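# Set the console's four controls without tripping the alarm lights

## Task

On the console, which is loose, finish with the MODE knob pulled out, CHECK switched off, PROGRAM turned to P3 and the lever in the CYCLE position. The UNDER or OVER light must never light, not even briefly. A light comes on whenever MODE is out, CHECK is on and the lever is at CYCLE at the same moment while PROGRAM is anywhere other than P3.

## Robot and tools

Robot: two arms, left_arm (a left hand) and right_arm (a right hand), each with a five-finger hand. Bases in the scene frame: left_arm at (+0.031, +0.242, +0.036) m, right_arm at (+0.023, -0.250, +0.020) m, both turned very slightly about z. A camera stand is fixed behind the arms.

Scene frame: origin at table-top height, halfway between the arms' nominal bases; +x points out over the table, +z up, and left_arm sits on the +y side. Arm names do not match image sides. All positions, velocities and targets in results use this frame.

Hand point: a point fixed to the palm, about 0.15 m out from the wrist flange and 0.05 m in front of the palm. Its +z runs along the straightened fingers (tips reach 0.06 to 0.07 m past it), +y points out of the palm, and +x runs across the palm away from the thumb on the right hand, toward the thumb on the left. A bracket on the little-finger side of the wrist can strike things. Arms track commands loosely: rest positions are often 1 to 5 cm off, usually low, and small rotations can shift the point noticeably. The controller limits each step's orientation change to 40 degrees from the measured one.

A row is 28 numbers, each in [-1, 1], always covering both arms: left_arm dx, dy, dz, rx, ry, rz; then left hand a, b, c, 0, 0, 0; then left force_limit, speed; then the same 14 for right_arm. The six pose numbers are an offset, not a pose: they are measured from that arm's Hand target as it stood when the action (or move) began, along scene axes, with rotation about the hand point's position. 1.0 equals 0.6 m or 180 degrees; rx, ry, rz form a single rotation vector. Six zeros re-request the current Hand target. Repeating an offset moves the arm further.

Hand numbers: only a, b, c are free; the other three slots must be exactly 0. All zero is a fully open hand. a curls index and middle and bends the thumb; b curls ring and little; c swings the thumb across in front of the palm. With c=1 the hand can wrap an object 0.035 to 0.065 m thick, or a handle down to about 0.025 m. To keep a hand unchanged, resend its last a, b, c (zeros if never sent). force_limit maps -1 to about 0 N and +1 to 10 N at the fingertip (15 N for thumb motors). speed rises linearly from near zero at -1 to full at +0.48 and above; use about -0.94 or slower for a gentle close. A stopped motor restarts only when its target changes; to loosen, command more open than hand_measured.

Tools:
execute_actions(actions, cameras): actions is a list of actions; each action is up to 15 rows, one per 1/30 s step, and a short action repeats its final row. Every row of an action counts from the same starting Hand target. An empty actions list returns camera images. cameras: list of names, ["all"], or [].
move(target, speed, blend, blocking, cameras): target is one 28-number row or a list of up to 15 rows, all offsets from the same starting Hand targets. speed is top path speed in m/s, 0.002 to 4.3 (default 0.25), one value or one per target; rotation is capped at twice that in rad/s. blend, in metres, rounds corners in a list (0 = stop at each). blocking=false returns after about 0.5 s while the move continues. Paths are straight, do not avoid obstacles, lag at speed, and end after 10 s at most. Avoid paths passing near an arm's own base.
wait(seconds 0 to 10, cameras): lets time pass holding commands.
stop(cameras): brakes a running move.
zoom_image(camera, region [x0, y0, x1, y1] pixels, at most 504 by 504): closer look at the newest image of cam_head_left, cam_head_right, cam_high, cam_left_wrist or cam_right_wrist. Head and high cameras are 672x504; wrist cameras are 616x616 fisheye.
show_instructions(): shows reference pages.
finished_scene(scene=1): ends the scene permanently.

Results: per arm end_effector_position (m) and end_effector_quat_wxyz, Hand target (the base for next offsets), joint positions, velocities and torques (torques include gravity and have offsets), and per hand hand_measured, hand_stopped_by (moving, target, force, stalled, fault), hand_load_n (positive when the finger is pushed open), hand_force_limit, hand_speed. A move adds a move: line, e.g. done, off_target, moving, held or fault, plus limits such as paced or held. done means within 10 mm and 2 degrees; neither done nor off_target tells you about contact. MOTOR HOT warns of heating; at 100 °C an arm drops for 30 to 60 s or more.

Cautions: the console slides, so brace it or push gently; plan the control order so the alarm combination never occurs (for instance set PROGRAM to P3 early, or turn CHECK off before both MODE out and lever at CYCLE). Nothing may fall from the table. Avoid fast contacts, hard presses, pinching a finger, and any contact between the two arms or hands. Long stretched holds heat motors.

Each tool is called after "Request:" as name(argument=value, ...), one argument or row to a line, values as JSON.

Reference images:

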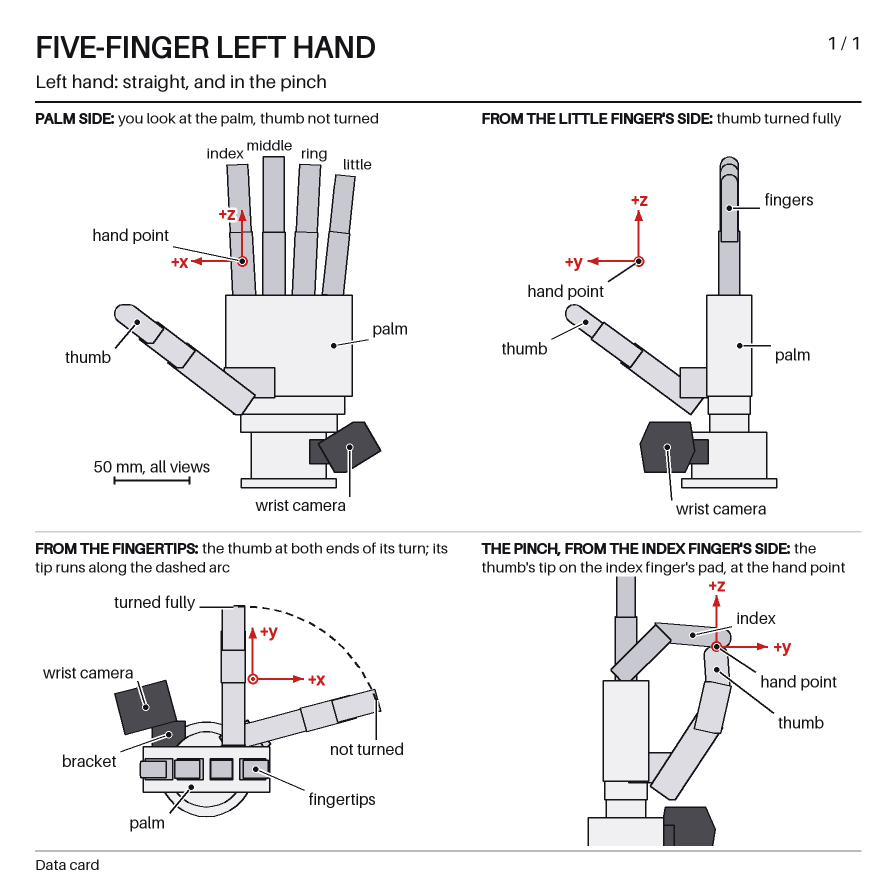

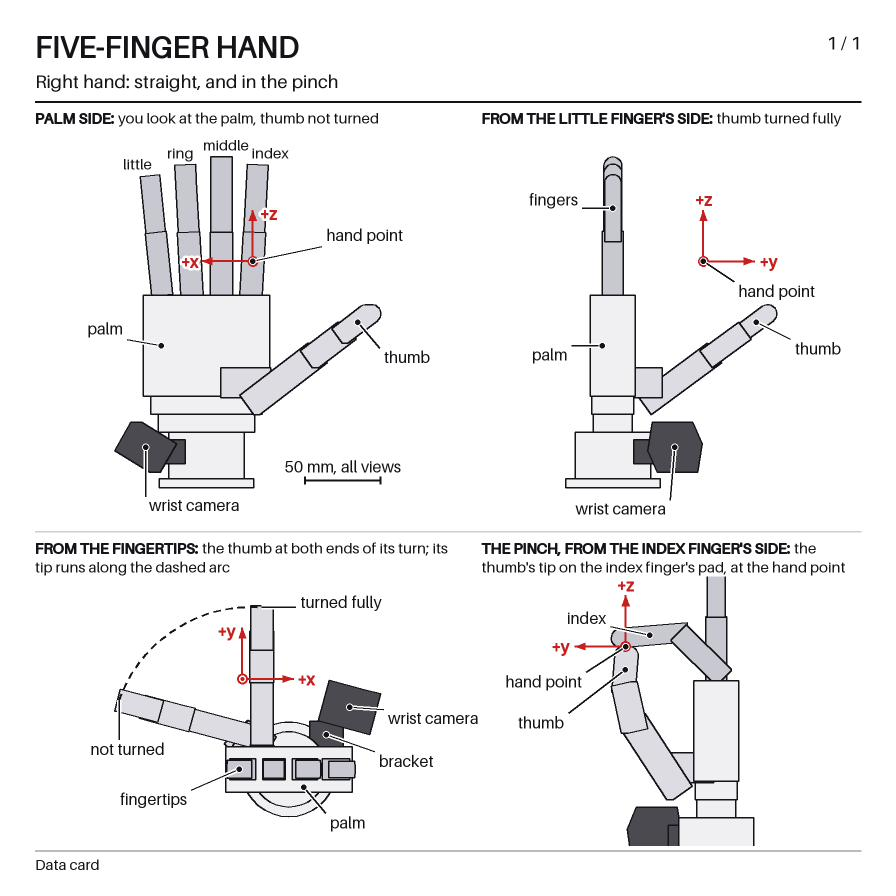

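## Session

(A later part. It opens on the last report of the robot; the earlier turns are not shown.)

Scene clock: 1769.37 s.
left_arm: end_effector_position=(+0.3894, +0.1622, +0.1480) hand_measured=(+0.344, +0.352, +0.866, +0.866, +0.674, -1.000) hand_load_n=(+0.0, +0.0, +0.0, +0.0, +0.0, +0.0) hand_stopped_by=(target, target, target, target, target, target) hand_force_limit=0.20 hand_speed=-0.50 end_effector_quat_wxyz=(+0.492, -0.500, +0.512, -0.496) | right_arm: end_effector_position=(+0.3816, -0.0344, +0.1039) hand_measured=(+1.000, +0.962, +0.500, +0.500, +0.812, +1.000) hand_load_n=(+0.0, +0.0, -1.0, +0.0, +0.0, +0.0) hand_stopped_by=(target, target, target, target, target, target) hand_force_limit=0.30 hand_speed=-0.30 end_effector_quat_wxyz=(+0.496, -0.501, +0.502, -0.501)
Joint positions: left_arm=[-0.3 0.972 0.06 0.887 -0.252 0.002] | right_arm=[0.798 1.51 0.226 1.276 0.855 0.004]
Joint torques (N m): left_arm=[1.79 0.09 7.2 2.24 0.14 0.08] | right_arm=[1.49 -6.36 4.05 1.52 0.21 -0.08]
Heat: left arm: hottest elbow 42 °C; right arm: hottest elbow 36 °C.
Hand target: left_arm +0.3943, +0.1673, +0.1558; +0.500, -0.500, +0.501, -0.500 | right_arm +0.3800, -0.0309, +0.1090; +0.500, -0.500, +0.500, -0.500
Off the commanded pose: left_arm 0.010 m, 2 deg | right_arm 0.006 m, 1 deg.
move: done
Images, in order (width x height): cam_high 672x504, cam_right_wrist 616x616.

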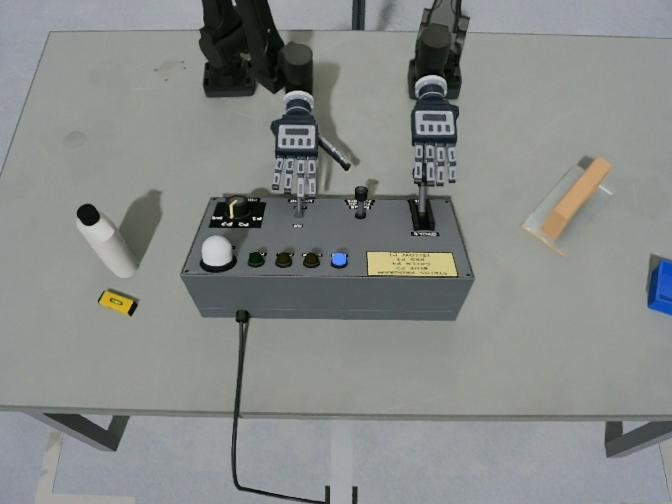

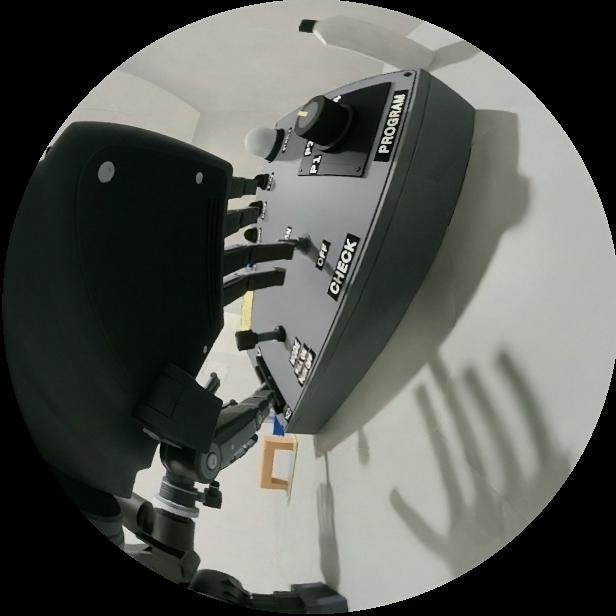

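Request:
move(
  target=[0,0,0,0,0,0,0.1,0.333,1,0,0,0,0.2,-0.5,0.075,0.0,0.005,0,0,0,0.25,0,0,0,0,0,0.3,-0.3],
  speed=0.08,
  cameras=["cam_head_right","cam_high","cam_right_wrist"],
)

Scene clock: 1775.33 s.
left_arm: end_effector_position=(+0.3894, +0.1622, +0.1480) hand_measured=(+0.344, +0.352, +0.866, +0.866, +0.674, -1.000) hand_load_n=(+0.0, +0.0, +0.0, +0.0, +0.0, +0.0) hand_stopped_by=(target, target, target, target, target, target) hand_force_limit=0.20 hand_speed=-0.50 end_effector_quat_wxyz=(+0.492, -0.500, +0.512, -0.496) | right_arm: end_effector_position=(+0.3978, -0.0412, +0.0924) hand_measured=(+1.000, +0.962, +0.500, +0.500, +0.812, +1.000) hand_load_n=(+0.0, +0.0, -6.0, +0.0, +0.0, -0.5) hand_stopped_by=(target, target, target, target, target, target) hand_force_limit=0.30 hand_speed=-0.30 end_effector_quat_wxyz=(+0.486, -0.525, +0.496, -0.493)
Joint positions: left_arm=[-0.3 0.972 0.06 0.887 -0.252 0.002] | right_arm=[0.715 1.522 0.242 1.222 0.743 0.004]
Joint torques (N m): left_arm=[1.38 -0.62 7.34 2.36 0.18 0.12] | right_arm=[-1.44 -4.95 9.13 1.92 -0.05 -0.11]
Heat: left arm: hottest elbow 42 °C; right arm: hottest elbow 35 °C.
Hand target: left_arm +0.3943, +0.1673, +0.1558; +0.500, -0.500, +0.501, -0.500 | right_arm +0.4250, -0.0311, +0.1119; +0.500, -0.500, +0.500, -0.500
Off the commanded pose: left_arm 0.010 m, 2 deg | right_arm 0.035 m, 3 deg.
move: off_target (right_arm)
Images, in order (width x height): cam_head_right 672x504, cam_high 672x504, cam_right_wrist 616x616.

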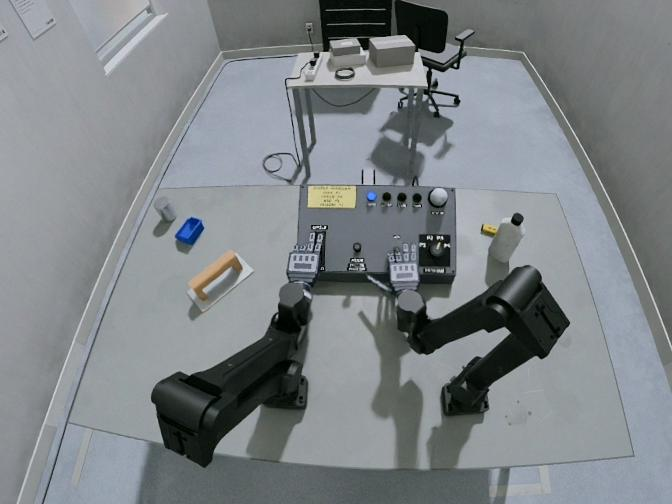

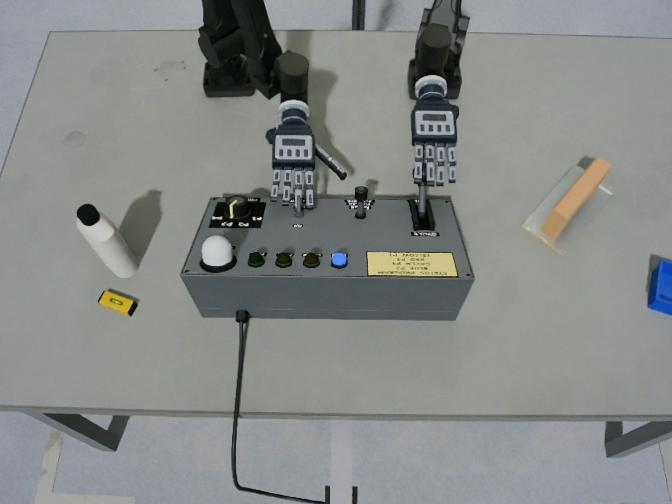

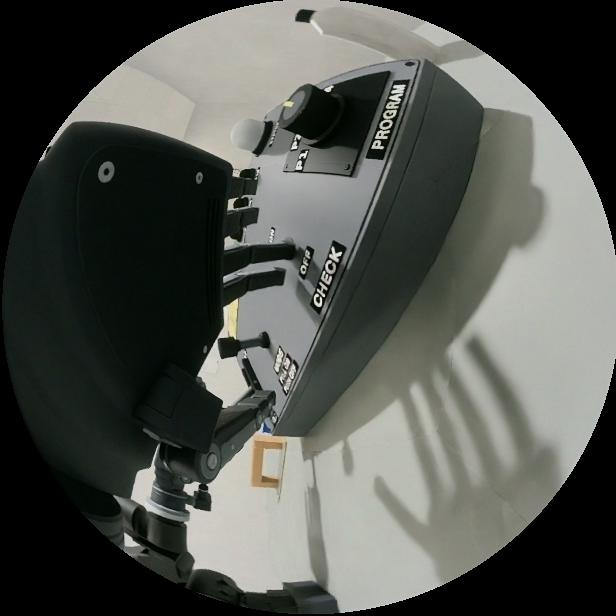

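Request:
move(
  target=[
    [0,0,0,0,0,0,0.1,0.333,1,0,0,0,0.2,-0.5,-0.075,0.0,-0.005,0,0,0,0.25,0,0,0,0,0,0.3,-0.3],
    [0,0,0,0,0,0,0.1,0.333,1,0,0,0,0.2,-0.5,-0.012,0.0,0.055,0,0,0,0.25,0,0,0,0,0,0.3,-0.3],
  ],
  speed=0.08,
  cameras=["cam_head_right","cam_high","cam_right_wrist"],
)

Scene clock: 1791.67 s.
left_arm: end_effector_position=(+0.3894, +0.1622, +0.1480) hand_measured=(+0.344, +0.352, +0.866, +0.866, +0.674, -1.000) hand_load_n=(+0.0, +0.0, +0.0, +0.0, +0.0, +0.0) hand_stopped_by=(target, target, target, target, target, target) hand_force_limit=0.20 hand_speed=-0.50 end_effector_quat_wxyz=(+0.492, -0.500, +0.512, -0.496) | right_arm: end_effector_position=(+0.3882, -0.0456, +0.1034) hand_measured=(+1.000, +0.962, +0.500, +0.500, +0.812, +1.000) hand_load_n=(+0.0, +0.0, -5.5, +0.0, +0.0, +0.0) hand_stopped_by=(target, target, target, target, target, target) hand_force_limit=0.30 hand_speed=-0.30 end_effector_quat_wxyz=(-0.467, +0.543, -0.494, +0.493)
Joint positions: left_arm=[-0.3 0.972 0.06 0.887 -0.252 0.002] | right_arm=[0.73 1.374 0.237 1.03 0.757 -0.001]
Joint torques (N m): left_arm=[1.44 -0.26 7.1 2.41 0.16 0.06] | right_arm=[-1.08 -6.59 10.61 2.33 0.12 -0.07]
Heat: left arm: hottest elbow 42 °C; right arm: hottest elbow 37 °C.
Hand target: left_arm +0.3943, +0.1673, +0.1558; +0.500, -0.500, +0.501, -0.500 | right_arm +0.4177, -0.0311, +0.1449; -0.500, +0.500, -0.500, +0.500
Off the commanded pose: left_arm 0.010 m, 2 deg | right_arm 0.053 m, 6 deg.
move: off_target (right_arm)
Images, in order (width x height): cam_head_right 672x504, cam_high 672x504, cam_right_wrist 616x616.

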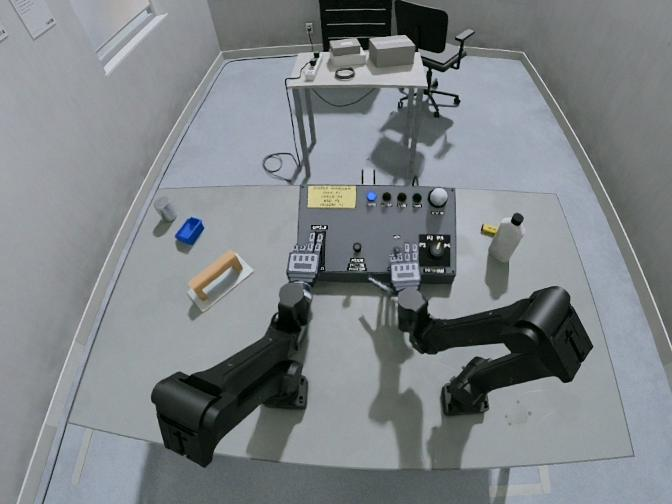

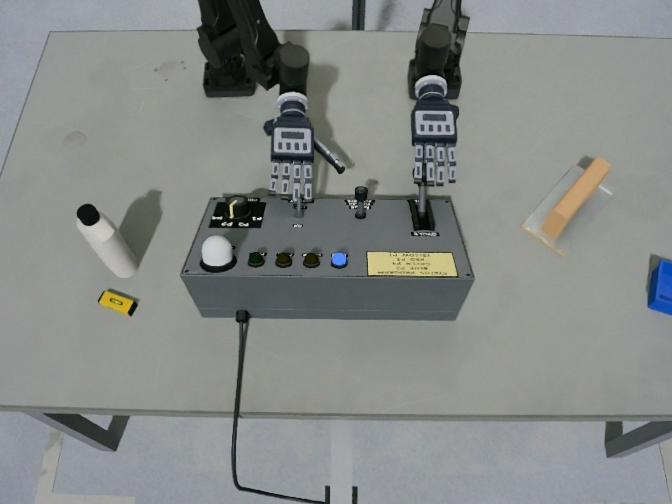

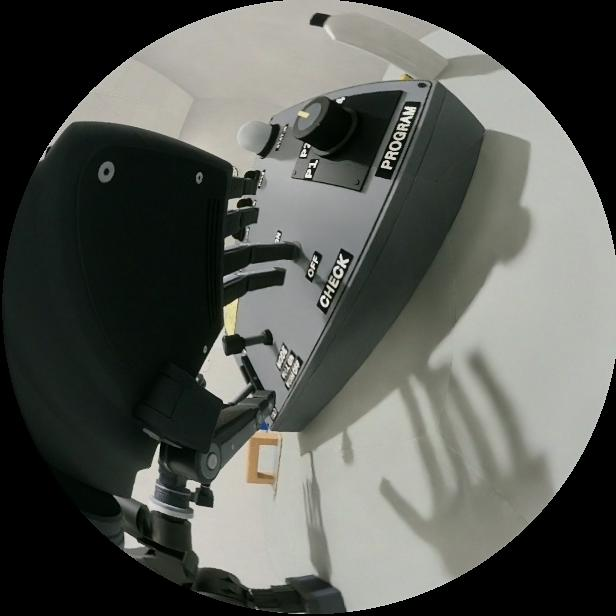

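Request:
zoom_image(
  camera="cam_right_wrist",
  region=[210, 180, 350, 320],
)

Request:
zoom_image(
  camera="cam_high",
  region=[250, 140, 350, 240],
)

Scaled by 3.600 from the camera's 616x616 image, which has a finer 880x880 frame.

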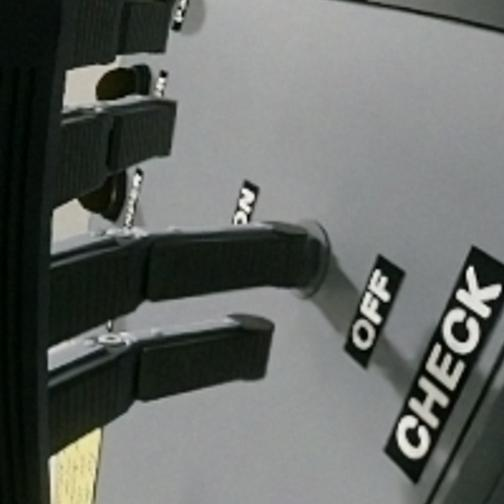

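Scaled by 5.040.

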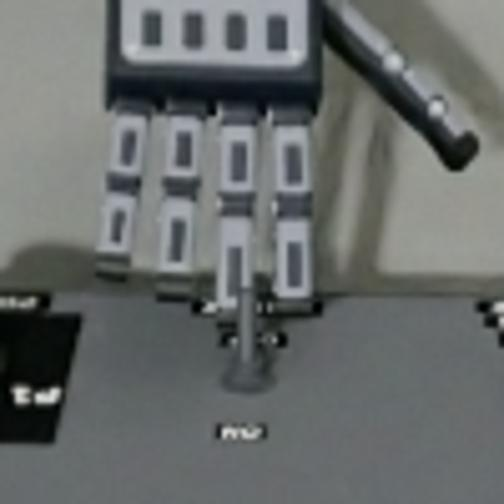

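Request:
move(
  target=[0,0,0,0,0,0,0.1,0.333,1,0,0,0,0.2,-0.5,0.015,0.013,0.035,0,0,0,0.25,0,0,0,0,0,0.3,-0.3],
  speed=0.08,
  cameras=["cam_high","cam_right_wrist"],
)

Scene clock: 1803.97 s.
left_arm: end_effector_position=(+0.3894, +0.1622, +0.1480) hand_measured=(+0.344, +0.352, +0.866, +0.866, +0.674, -1.000) hand_load_n=(-0.5, +0.0, +0.0, +0.0, +0.0, +0.0) hand_stopped_by=(target, target, target, target, target, target) hand_force_limit=0.20 hand_speed=-0.50 end_effector_quat_wxyz=(+0.492, -0.500, +0.512, -0.496) | right_arm: end_effector_position=(+0.3901, -0.0458, +0.1095) hand_measured=(+1.000, +0.962, +0.500, +0.500, +0.812, +1.000) hand_load_n=(+0.0, +0.0, -8.5, +0.0, +0.0, -0.5) hand_stopped_by=(target, target, target, target, target, target) hand_force_limit=0.30 hand_speed=-0.30 end_effector_quat_wxyz=(-0.453, +0.554, -0.494, +0.493)
Joint positions: left_arm=[-0.3 0.972 0.06 0.887 -0.252 0.002] | right_arm=[0.726 1.309 0.259 0.91 0.756 -0.004]
Joint torques (N m): left_arm=[2.08 0.09 7.2 2.69 0.18 0.05] | right_arm=[-0.85 -6.77 13.11 2.61 0.14 -0.04]
Heat: left arm: hottest elbow 42 °C; right arm: hottest elbow 39 °C.
Hand target: left_arm +0.3943, +0.1673, +0.1558; +0.500, -0.500, +0.501, -0.500 | right_arm +0.4268, -0.0231, +0.1660; -0.500, +0.500, -0.499, +0.500
Off the commanded pose: left_arm 0.010 m, 2 deg | right_arm 0.071 m, 8 deg.
move: off_target (right_arm)
Images, in order (width x height): cam_high 672x504, cam_right_wrist 616x616.

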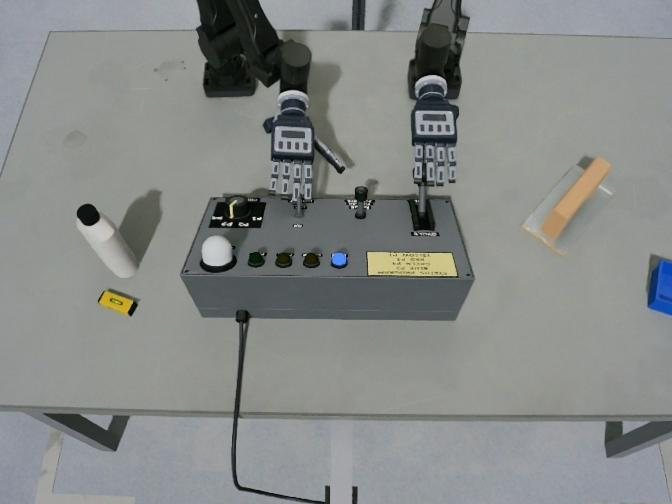

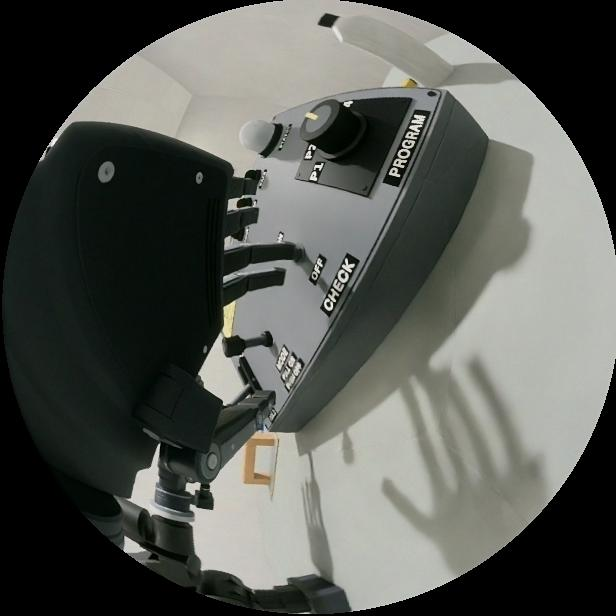

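Request:
zoom_image(
  camera="cam_high",
  region=[250, 140, 350, 240],
)

Request:
zoom_image(
  camera="cam_right_wrist",
  region=[210, 180, 350, 320],
)

Scaled by 5.040.

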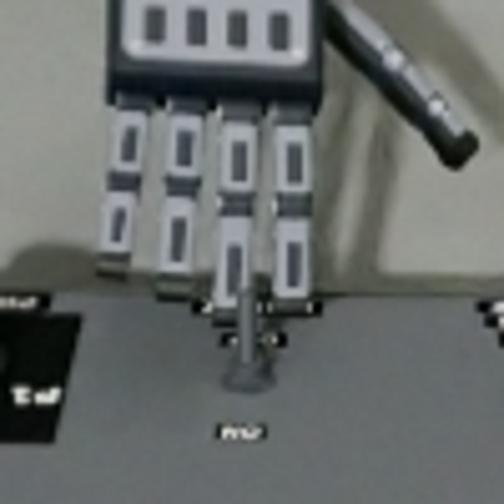

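Scaled by 3.600 from the camera's 616x616 image, which has a finer 880x880 frame.

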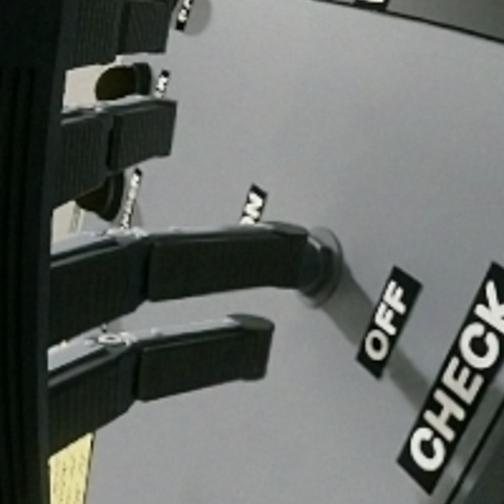

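Request:
move(
  target=[
    [0,0,0,0,0,0,0.1,0.333,1,0,0,0,0.2,-0.5,-0.093,-0.0083,-0.1033,0,0,0,0.25,0,0,0,0,0,0.3,-0.3],
  ],
  speed=0.1,
  cameras=["cam_high","cam_right_wrist"],
)

Scene clock: 1833.70 s.
left_arm: end_effector_position=(+0.3894, +0.1622, +0.1480) hand_measured=(+0.344, +0.352, +0.866, +0.866, +0.674, -1.000) hand_load_n=(+0.0, +0.0, -0.5, +0.0, +0.0, -0.5) hand_stopped_by=(target, target, target, target, target, target) hand_force_limit=0.20 hand_speed=-0.50 end_effector_quat_wxyz=(+0.492, -0.500, +0.512, -0.496) | right_arm: end_effector_position=(+0.3730, -0.0314, +0.1043) hand_measured=(+1.000, +0.962, +0.500, +0.500, +0.812, +1.000) hand_load_n=(+0.0, +0.0, +0.0, +0.0, +0.0, -0.5) hand_stopped_by=(target, target, target, target, target, target) hand_force_limit=0.30 hand_speed=-0.30 end_effector_quat_wxyz=(+0.496, -0.501, +0.502, -0.501)
Joint positions: left_arm=[-0.3 0.972 0.06 0.887 -0.252 0.002] | right_arm=[0.833 1.501 0.217 1.275 0.891 0.003]
Joint torques (N m): left_arm=[1.32 -0.62 7.27 2.37 0.19 0.07] | right_arm=[1.49 -3.84 3.86 2.88 0.15 -0.06]
Heat: left arm: hottest elbow 41 °C; right arm: hottest elbow 43 °C.
Hand target: left_arm +0.3943, +0.1673, +0.1558; +0.500, -0.500, +0.501, -0.500 | right_arm +0.3709, -0.0281, +0.1040; +0.500, -0.500, +0.500, -0.500
Off the commanded pose: left_arm 0.010 m, 2 deg | right_arm 0.004 m, 1 deg.
move: done
Images, in order (width x height): cam_high 672x504, cam_right_wrist 616x616.

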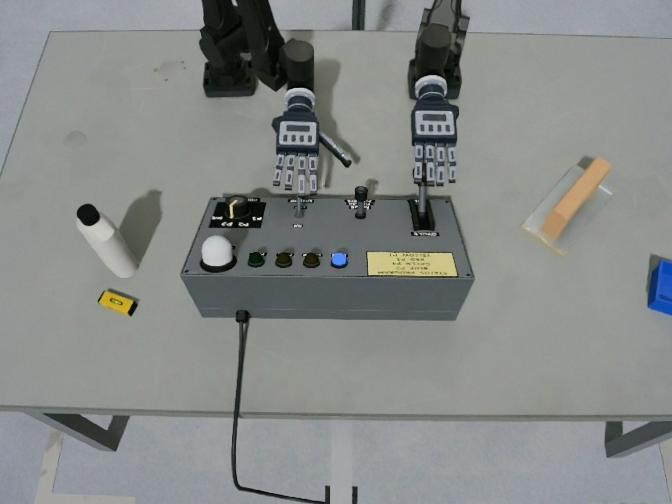

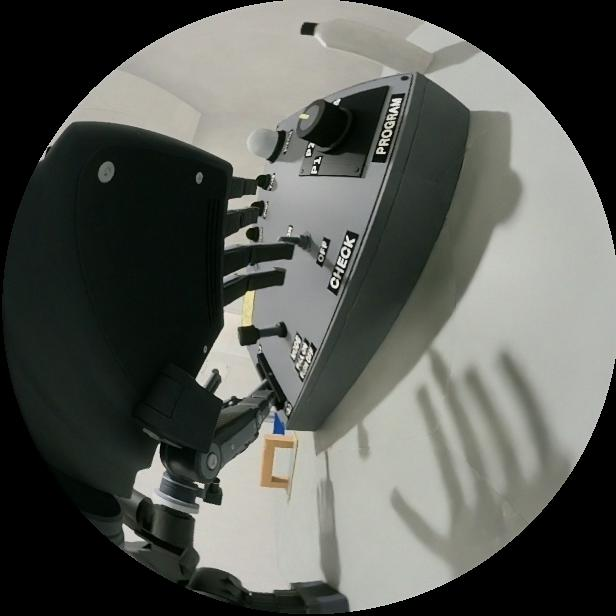

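Request:
zoom_image(
  camera="cam_high",
  region=[250, 140, 350, 240],
)

Request:
zoom_image(
  camera="cam_right_wrist",
  region=[220, 180, 360, 320],
)

Scaled by 5.040.

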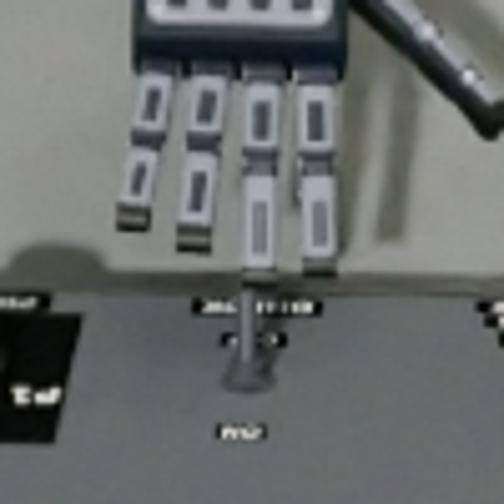

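Scaled by 3.600 from the camera's 616x616 image, which has a finer 880x880 frame.

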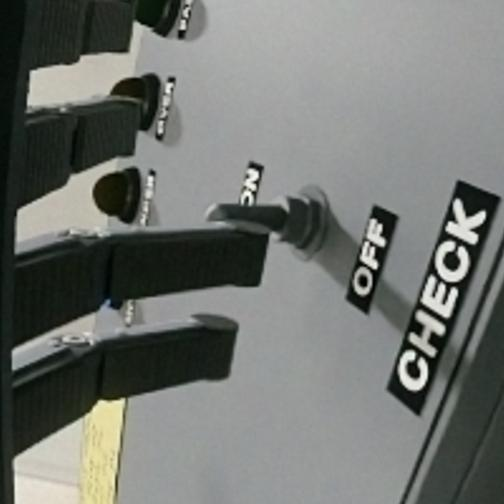

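Request:
move(
  target=[
    [0,0,0,0,0,0,0.1,0.333,1,0,0,0,0.2,-0.5,0.0217,-0.0067,0.003,0,0,0,0.25,0,0,0,0,0,0.3,-0.3],
    [0,0,0,0,0,0,0.1,0.333,1,0,0,0,0.2,-0.5,0.09,0.005,0.08,0,0,0,0.25,0,0,0,0,0,0.3,-0.3],
    [0,0,0,0,0,0,0.1,0.333,1,0,0,0,0.2,-0.5,0.105,0.013,0.12,0,0,0,0.25,0,0,0,0,0,0.3,-0.3],
  ],
  speed=0.08,
  blend=[0.004,0.01,0],
  cameras=["cam_high","cam_right_wrist"],
)

Scene clock: 1891.03 s.
left_arm: end_effector_position=(+0.3894, +0.1622, +0.1480) hand_measured=(+0.344, +0.352, +0.866, +0.866, +0.674, -1.000) hand_load_n=(+0.0, +0.0, +0.0, +0.0, +0.0, +0.0) hand_stopped_by=(target, target, target, target, target, target) hand_force_limit=0.20 hand_speed=-0.50 end_effector_quat_wxyz=(+0.492, -0.500, +0.512, -0.496) | right_arm: end_effector_position=(+0.3914, -0.0428, +0.1107) hand_measured=(+1.000, +0.962, +0.500, +0.500, +0.812, +1.000) hand_load_n=(+0.0, +0.0, -10.0, +0.0, +0.0, -0.5) hand_stopped_by=(target, target, target, target, target, target) hand_force_limit=0.30 hand_speed=-0.30 end_effector_quat_wxyz=(-0.448, +0.564, -0.491, +0.490)
Joint positions: left_arm=[-0.3 0.972 0.06 0.887 -0.252 0.002] | right_arm=[0.725 1.291 0.274 0.857 0.745 -0.004]
Joint torques (N m): left_arm=[1.67 -0.44 7.25 2.35 0.16 0.05] | right_arm=[-1.2 -7.47 13.97 3.08 0.22 -0.05]
Heat: left arm: hottest elbow 41 °C; right arm: hottest elbow 37 °C.
Hand target: left_arm +0.3943, +0.1673, +0.1558; +0.500, -0.500, +0.501, -0.500 | right_arm +0.4339, -0.0203, +0.1761; -0.500, +0.500, -0.500, +0.500
Off the commanded pose: left_arm 0.010 m, 2 deg | right_arm 0.081 m, 9 deg.
move: off_target (right_arm)
Images, in order (width x height): cam_high 672x504, cam_right_wrist 616x616.

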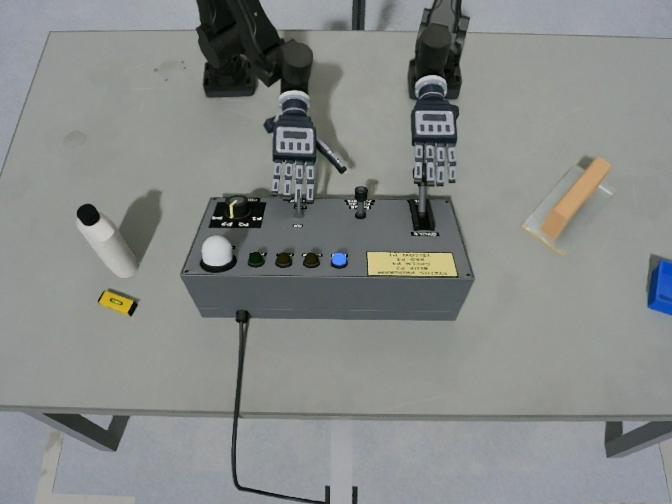

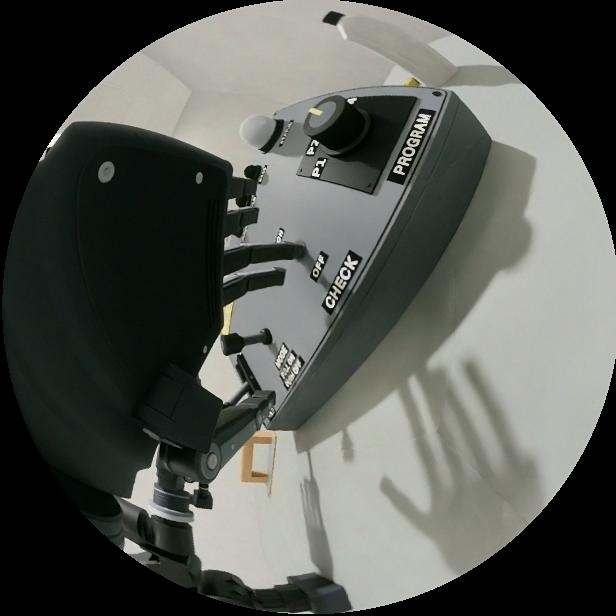

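Request:
zoom_image(
  camera="cam_high",
  region=[250, 140, 350, 240],
)

Request:
zoom_image(
  camera="cam_right_wrist",
  region=[210, 180, 350, 320],
)

Scaled by 5.040.

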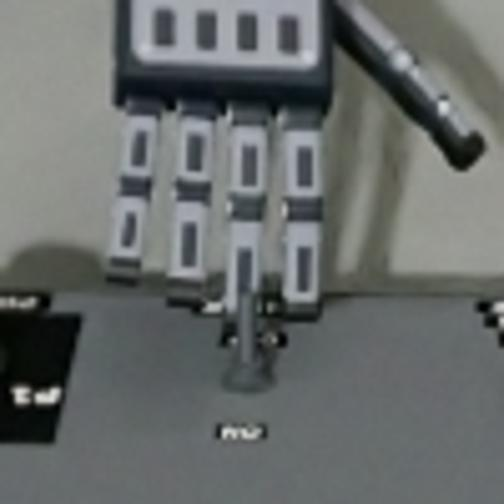

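Scaled by 3.600 from the camera's 616x616 image, which has a finer 880x880 frame.

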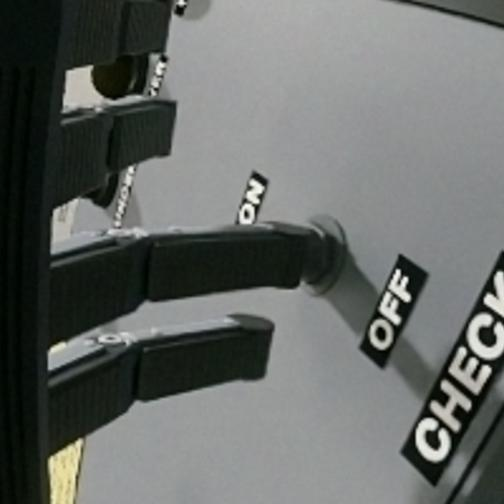

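Request:
move(
  target=[0,0,0,0,0,0,0.1,0.333,1,0,0,0,0.2,-0.5,0.05,0.0083,0.0667,0,0,0,0.25,0,0,0,0,0,0.3,-0.3],
  speed=0.08,
  cameras=["cam_high","cam_right_wrist"],
)

Scene clock: 1910.00 s.
left_arm: end_effector_position=(+0.3894, +0.1622, +0.1480) hand_measured=(+0.344, +0.352, +0.866, +0.866, +0.674, -1.000) hand_load_n=(+0.0, +0.0, +0.0, +0.0, +0.0, +0.0) hand_stopped_by=(target, target, target, target, target, target) hand_force_limit=0.20 hand_speed=-0.50 end_effector_quat_wxyz=(+0.492, -0.500, +0.512, -0.496) | right_arm: end_effector_position=(+0.4001, -0.0438, +0.1301) hand_measured=(+1.000, +0.962, +0.476, +0.500, +0.812, +1.000) hand_load_n=(+0.0, +0.0, -20.5, +0.0, +0.0, -0.5) hand_stopped_by=(target, target, target, target, target, target) hand_force_limit=0.30 hand_speed=-0.30 end_effector_quat_wxyz=(-0.436, +0.578, -0.489, +0.486)
Joint positions: left_arm=[-0.3 0.972 0.06 0.887 -0.252 0.002] | right_arm=[0.693 1.192 0.324 0.674 0.706 -0.01]
Joint torques (N m): left_arm=[1.08 -0.32 7.06 2.18 0.21 0.03] | right_arm=[-2.96 -6.07 18.66 3.26 -0.05 -0.03]
Heat: left arm: hottest elbow 41 °C; right arm: hottest elbow 43 °C.
Hand target: left_arm +0.3943, +0.1673, +0.1558; +0.500, -0.500, +0.501, -0.500 | right_arm +0.4640, -0.0154, +0.2159; -0.500, +0.501, -0.500, +0.500
Off the commanded pose: left_arm 0.010 m, 2 deg | right_arm 0.111 m, 12 deg.
move: off_target (right_arm)
Images, in order (width x height): cam_high 672x504, cam_right_wrist 616x616.

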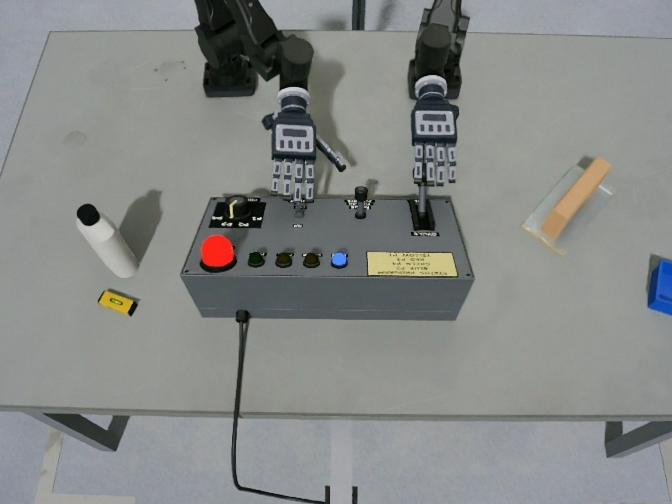

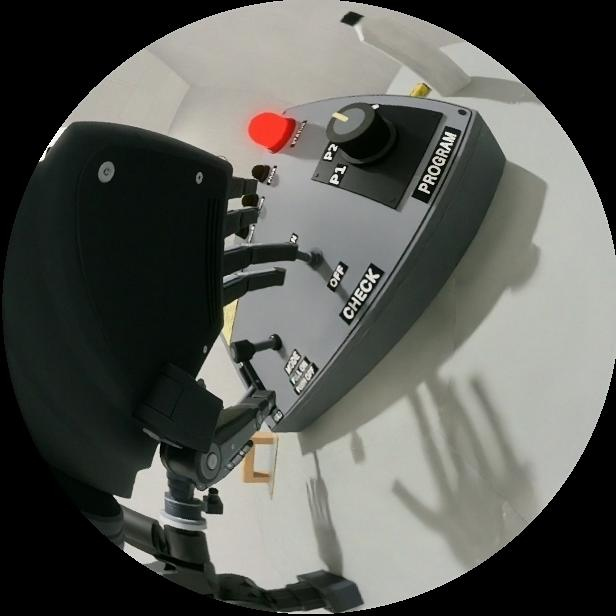

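Request:
move(
  target=[0,0,0,0,0,0,0.1,0.333,1,0,0,0,0.2,-0.5,-0.16,-0.0327,-0.155,0,0,0,0.25,0,0,0,0,0,0.3,-0.3],
  speed=0.1,
  cameras=["cam_head_right","cam_high","cam_right_wrist"],
)

Scene clock: 1919.87 s.
left_arm: end_effector_position=(+0.3894, +0.1622, +0.1480) hand_measured=(+0.344, +0.352, +0.866, +0.866, +0.674, -1.000) hand_load_n=(+0.0, +0.0, -0.5, +0.0, +0.0, +0.0) hand_stopped_by=(target, target, target, target, target, target) hand_force_limit=0.20 hand_speed=-0.50 end_effector_quat_wxyz=(+0.492, -0.500, +0.512, -0.496) | right_arm: end_effector_position=(+0.3702, -0.0388, +0.1232) hand_measured=(+1.000, +0.962, +0.478, +0.500, +0.812, +1.000) hand_load_n=(+0.0, +0.0, +0.0, +0.0, +0.0, -0.5) hand_stopped_by=(target, target, target, target, target, target) hand_force_limit=0.30 hand_speed=-0.30 end_effector_quat_wxyz=(+0.495, -0.501, +0.502, -0.502)
Joint positions: left_arm=[-0.3 0.972 0.06 0.887 -0.252 0.002] | right_arm=[0.824 1.362 0.207 1.146 0.883 0]
Joint torques (N m): left_arm=[2.08 -0.62 7.34 2.21 0.13 0.06] | right_arm=[1.38 -3.02 4.74 2.78 0.15 -0.02]
Heat: left arm: hottest elbow 41 °C; right arm: hottest elbow 46 °C.
Hand target: left_arm +0.3943, +0.1673, +0.1558; +0.500, -0.500, +0.501, -0.500 | right_arm +0.3679, -0.0350, +0.1229; +0.500, -0.501, +0.499, -0.500
Off the commanded pose: left_arm 0.010 m, 2 deg | right_arm 0.004 m, 1 deg.
move: done
Images, in order (width x height): cam_head_right 672x504, cam_high 672x504, cam_right_wrist 616x616.

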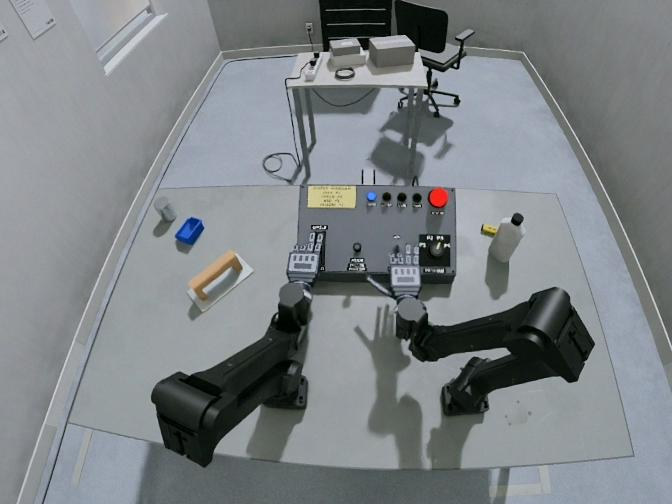

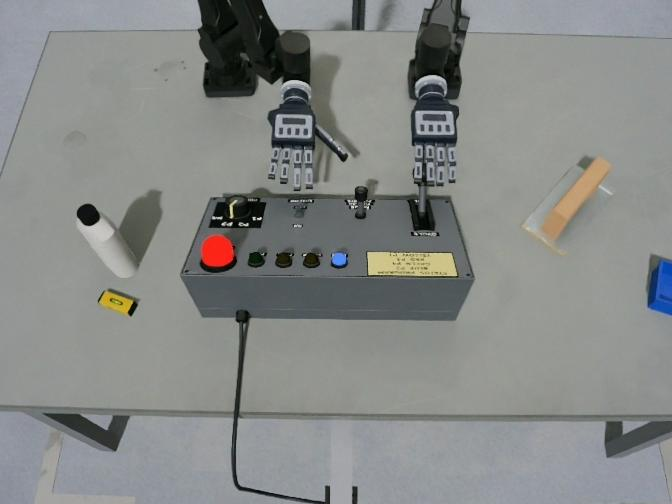

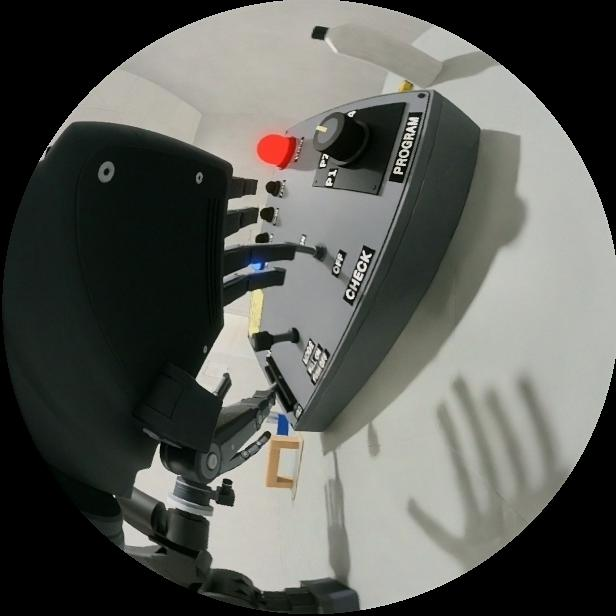

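Request:
move(
  target=[
    [0,0,0,0,0,0,0.1,0.333,1,0,0,0,0.2,-0.5,0.04,-0.0333,0.17,0,0,0,0.64,0,0,0,0,0,0.3,-0.3],
    [0,0,0,0,0,0,0.1,0.333,1,0,0,0,0.2,-0.5,0.1985,-0.0358,0.12,0,0,0,0.64,0,0,0,0,0,0.3,-0.3],
  ],
  speed=0.12,
  blend=[0.02,0],
  cameras=["cam_head_right","cam_high","cam_right_wrist"],
)

Scene clock: 1941.50 s.
left_arm: end_effector_position=(+0.3894, +0.1622, +0.1480) hand_measured=(+0.344, +0.352, +0.866, +0.866, +0.674, -1.000) hand_load_n=(+0.0, +0.0, +0.0, -0.5, +0.0, +0.0) hand_stopped_by=(target, target, target, target, target, target) hand_force_limit=0.20 hand_speed=-0.50 end_effector_quat_wxyz=(+0.492, -0.500, +0.512, -0.496) | right_arm: end_effector_position=(+0.4696, -0.0623, +0.1741) hand_measured=(+1.000, +0.904, -0.280, -0.280, +0.520, +1.000) hand_load_n=(+0.0, +0.0, +0.0, +0.0, +0.0, -0.5) hand_stopped_by=(target, target, target, target, target, target) hand_force_limit=0.30 hand_speed=-0.30 end_effector_quat_wxyz=(-0.482, +0.522, -0.499, +0.496)
Joint positions: left_arm=[-0.3 0.972 0.06 0.887 -0.252 0.002] | right_arm=[0.505 1.261 0.422 0.788 0.548 -0.011]
Joint torques (N m): left_arm=[1.2 -0.26 7.15 2.36 0.16 0.06] | right_arm=[-0.21 -4.13 10.81 3.1 -0.07 0.06]
Heat: left arm: hottest elbow 41 °C; right arm: hottest elbow 43 °C.
Hand target: left_arm +0.3943, +0.1673, +0.1558; +0.500, -0.500, +0.501, -0.500 | right_arm +0.4871, -0.0565, +0.1950; -0.500, +0.500, -0.499, +0.500
Off the commanded pose: left_arm 0.010 m, 2 deg | right_arm 0.028 m, 3 deg.
move: off_target (right_arm)
Images, in order (width x height): cam_head_right 672x504, cam_high 672x504, cam_right_wrist 616x616.

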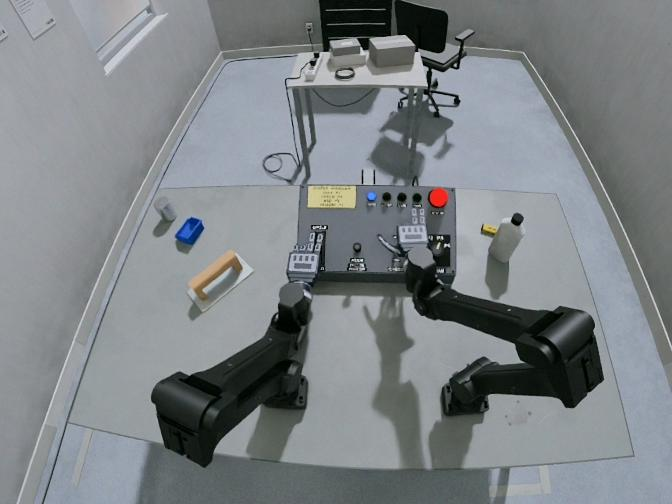

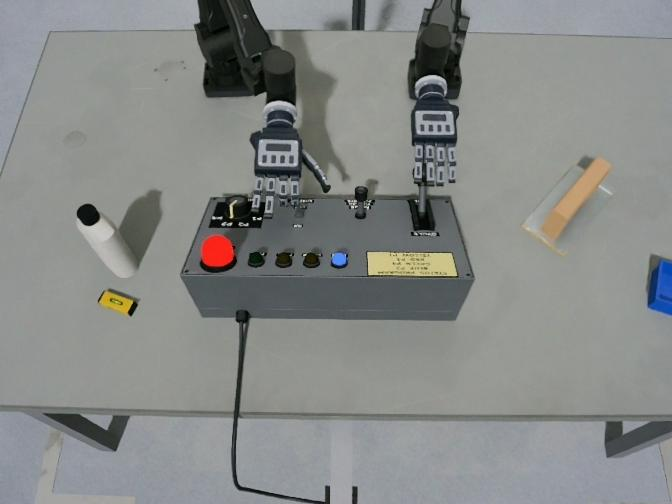

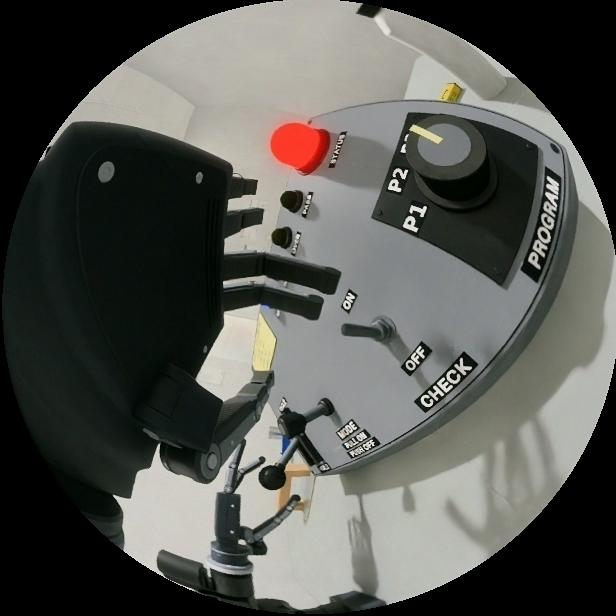

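Request:
zoom_image(
  camera="cam_high",
  region=[230, 140, 350, 240],
)

Request:
zoom_image(
  camera="cam_right_wrist",
  region=[240, 240, 440, 400],
)

Scaled by 4.200.

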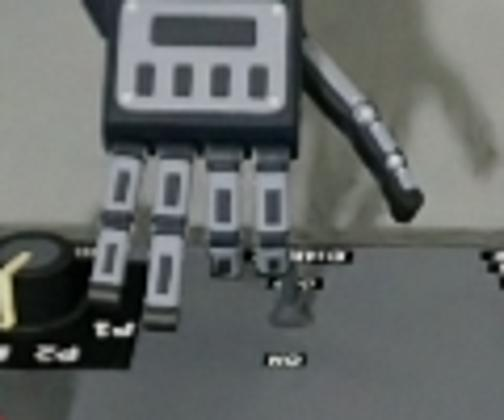

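Scaled by 2.520 from the camera's 616x616 image, which has a finer 880x880 frame.

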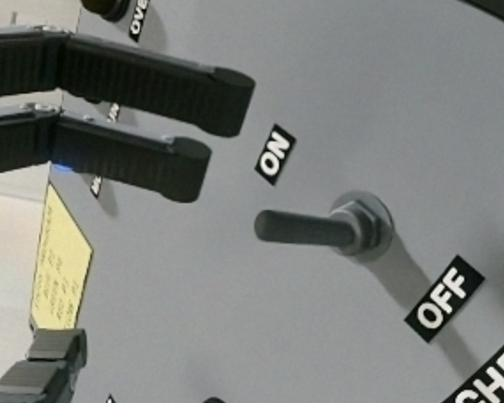

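Request:
move(
  target=[
    [0,0,0,0,0,0,0.1,0.333,1,0,0,0,0.2,-0.5,0.0183,0.003,-0.01,0,0,0,0.64,0,0,0,0,0,0.3,-0.3],
  ],
  speed=0.06,
  cameras=["cam_high","cam_right_wrist"],
)

Scene clock: 1953.80 s.
left_arm: end_effector_position=(+0.3894, +0.1622, +0.1480) hand_measured=(+0.344, +0.352, +0.866, +0.866, +0.674, -1.000) hand_load_n=(+0.0, +0.0, +0.0, +0.0, +0.5, +0.0) hand_stopped_by=(target, target, target, target, target, target) hand_force_limit=0.20 hand_speed=-0.50 end_effector_quat_wxyz=(+0.492, -0.500, +0.512, -0.496) | right_arm: end_effector_position=(+0.4802, -0.0595, +0.1686) hand_measured=(+1.000, +0.904, -0.280, -0.280, +0.520, +1.000) hand_load_n=(+0.0, +0.0, +0.0, +0.0, +0.0, -0.5) hand_stopped_by=(target, target, target, target, target, target) hand_force_limit=0.30 hand_speed=-0.30 end_effector_quat_wxyz=(-0.482, +0.523, -0.499, +0.496)
Joint positions: left_arm=[-0.3 0.972 0.06 0.887 -0.252 0.002] | right_arm=[0.493 1.311 0.442 0.818 0.535 -0.011]
Joint torques (N m): left_arm=[1.44 -0.56 7.35 2.33 0.19 0.08] | right_arm=[-0.09 -4.72 10.4 3.12 -0.06 0.09]
Heat: left arm: hottest elbow 41 °C; right arm: hottest elbow 43 °C.
Hand target: left_arm +0.3943, +0.1673, +0.1558; +0.500, -0.500, +0.501, -0.500 | right_arm +0.4981, -0.0546, +0.1890; -0.500, +0.500, -0.499, +0.500
Off the commanded pose: left_arm 0.010 m, 2 deg | right_arm 0.028 m, 3 deg.
move: off_target (right_arm)
Images, in order (width x height): cam_high 672x504, cam_right_wrist 616x616.

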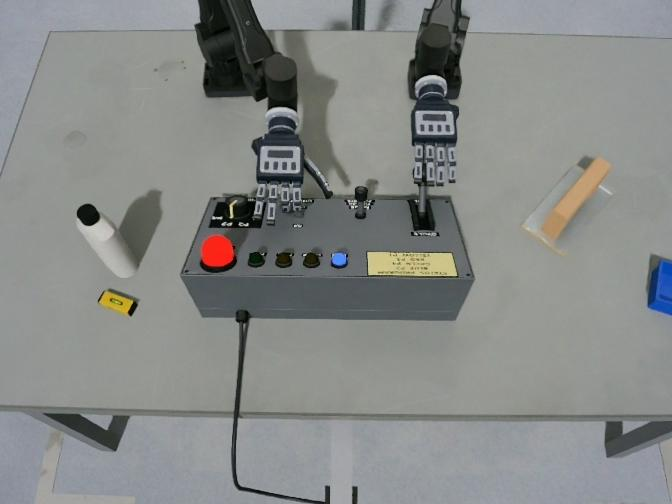

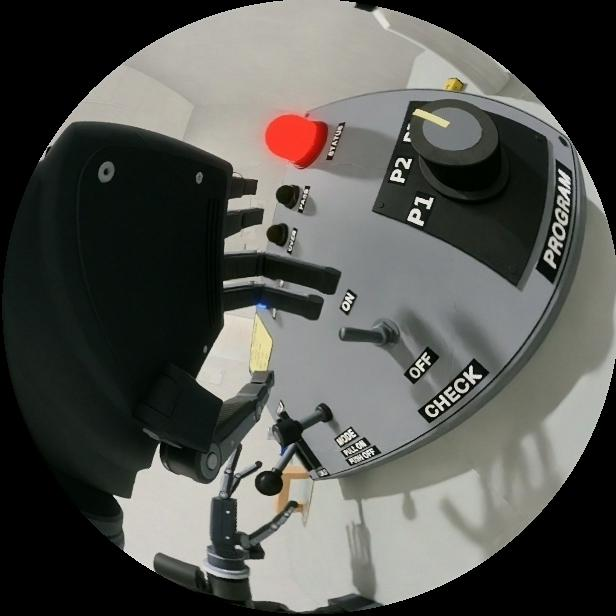

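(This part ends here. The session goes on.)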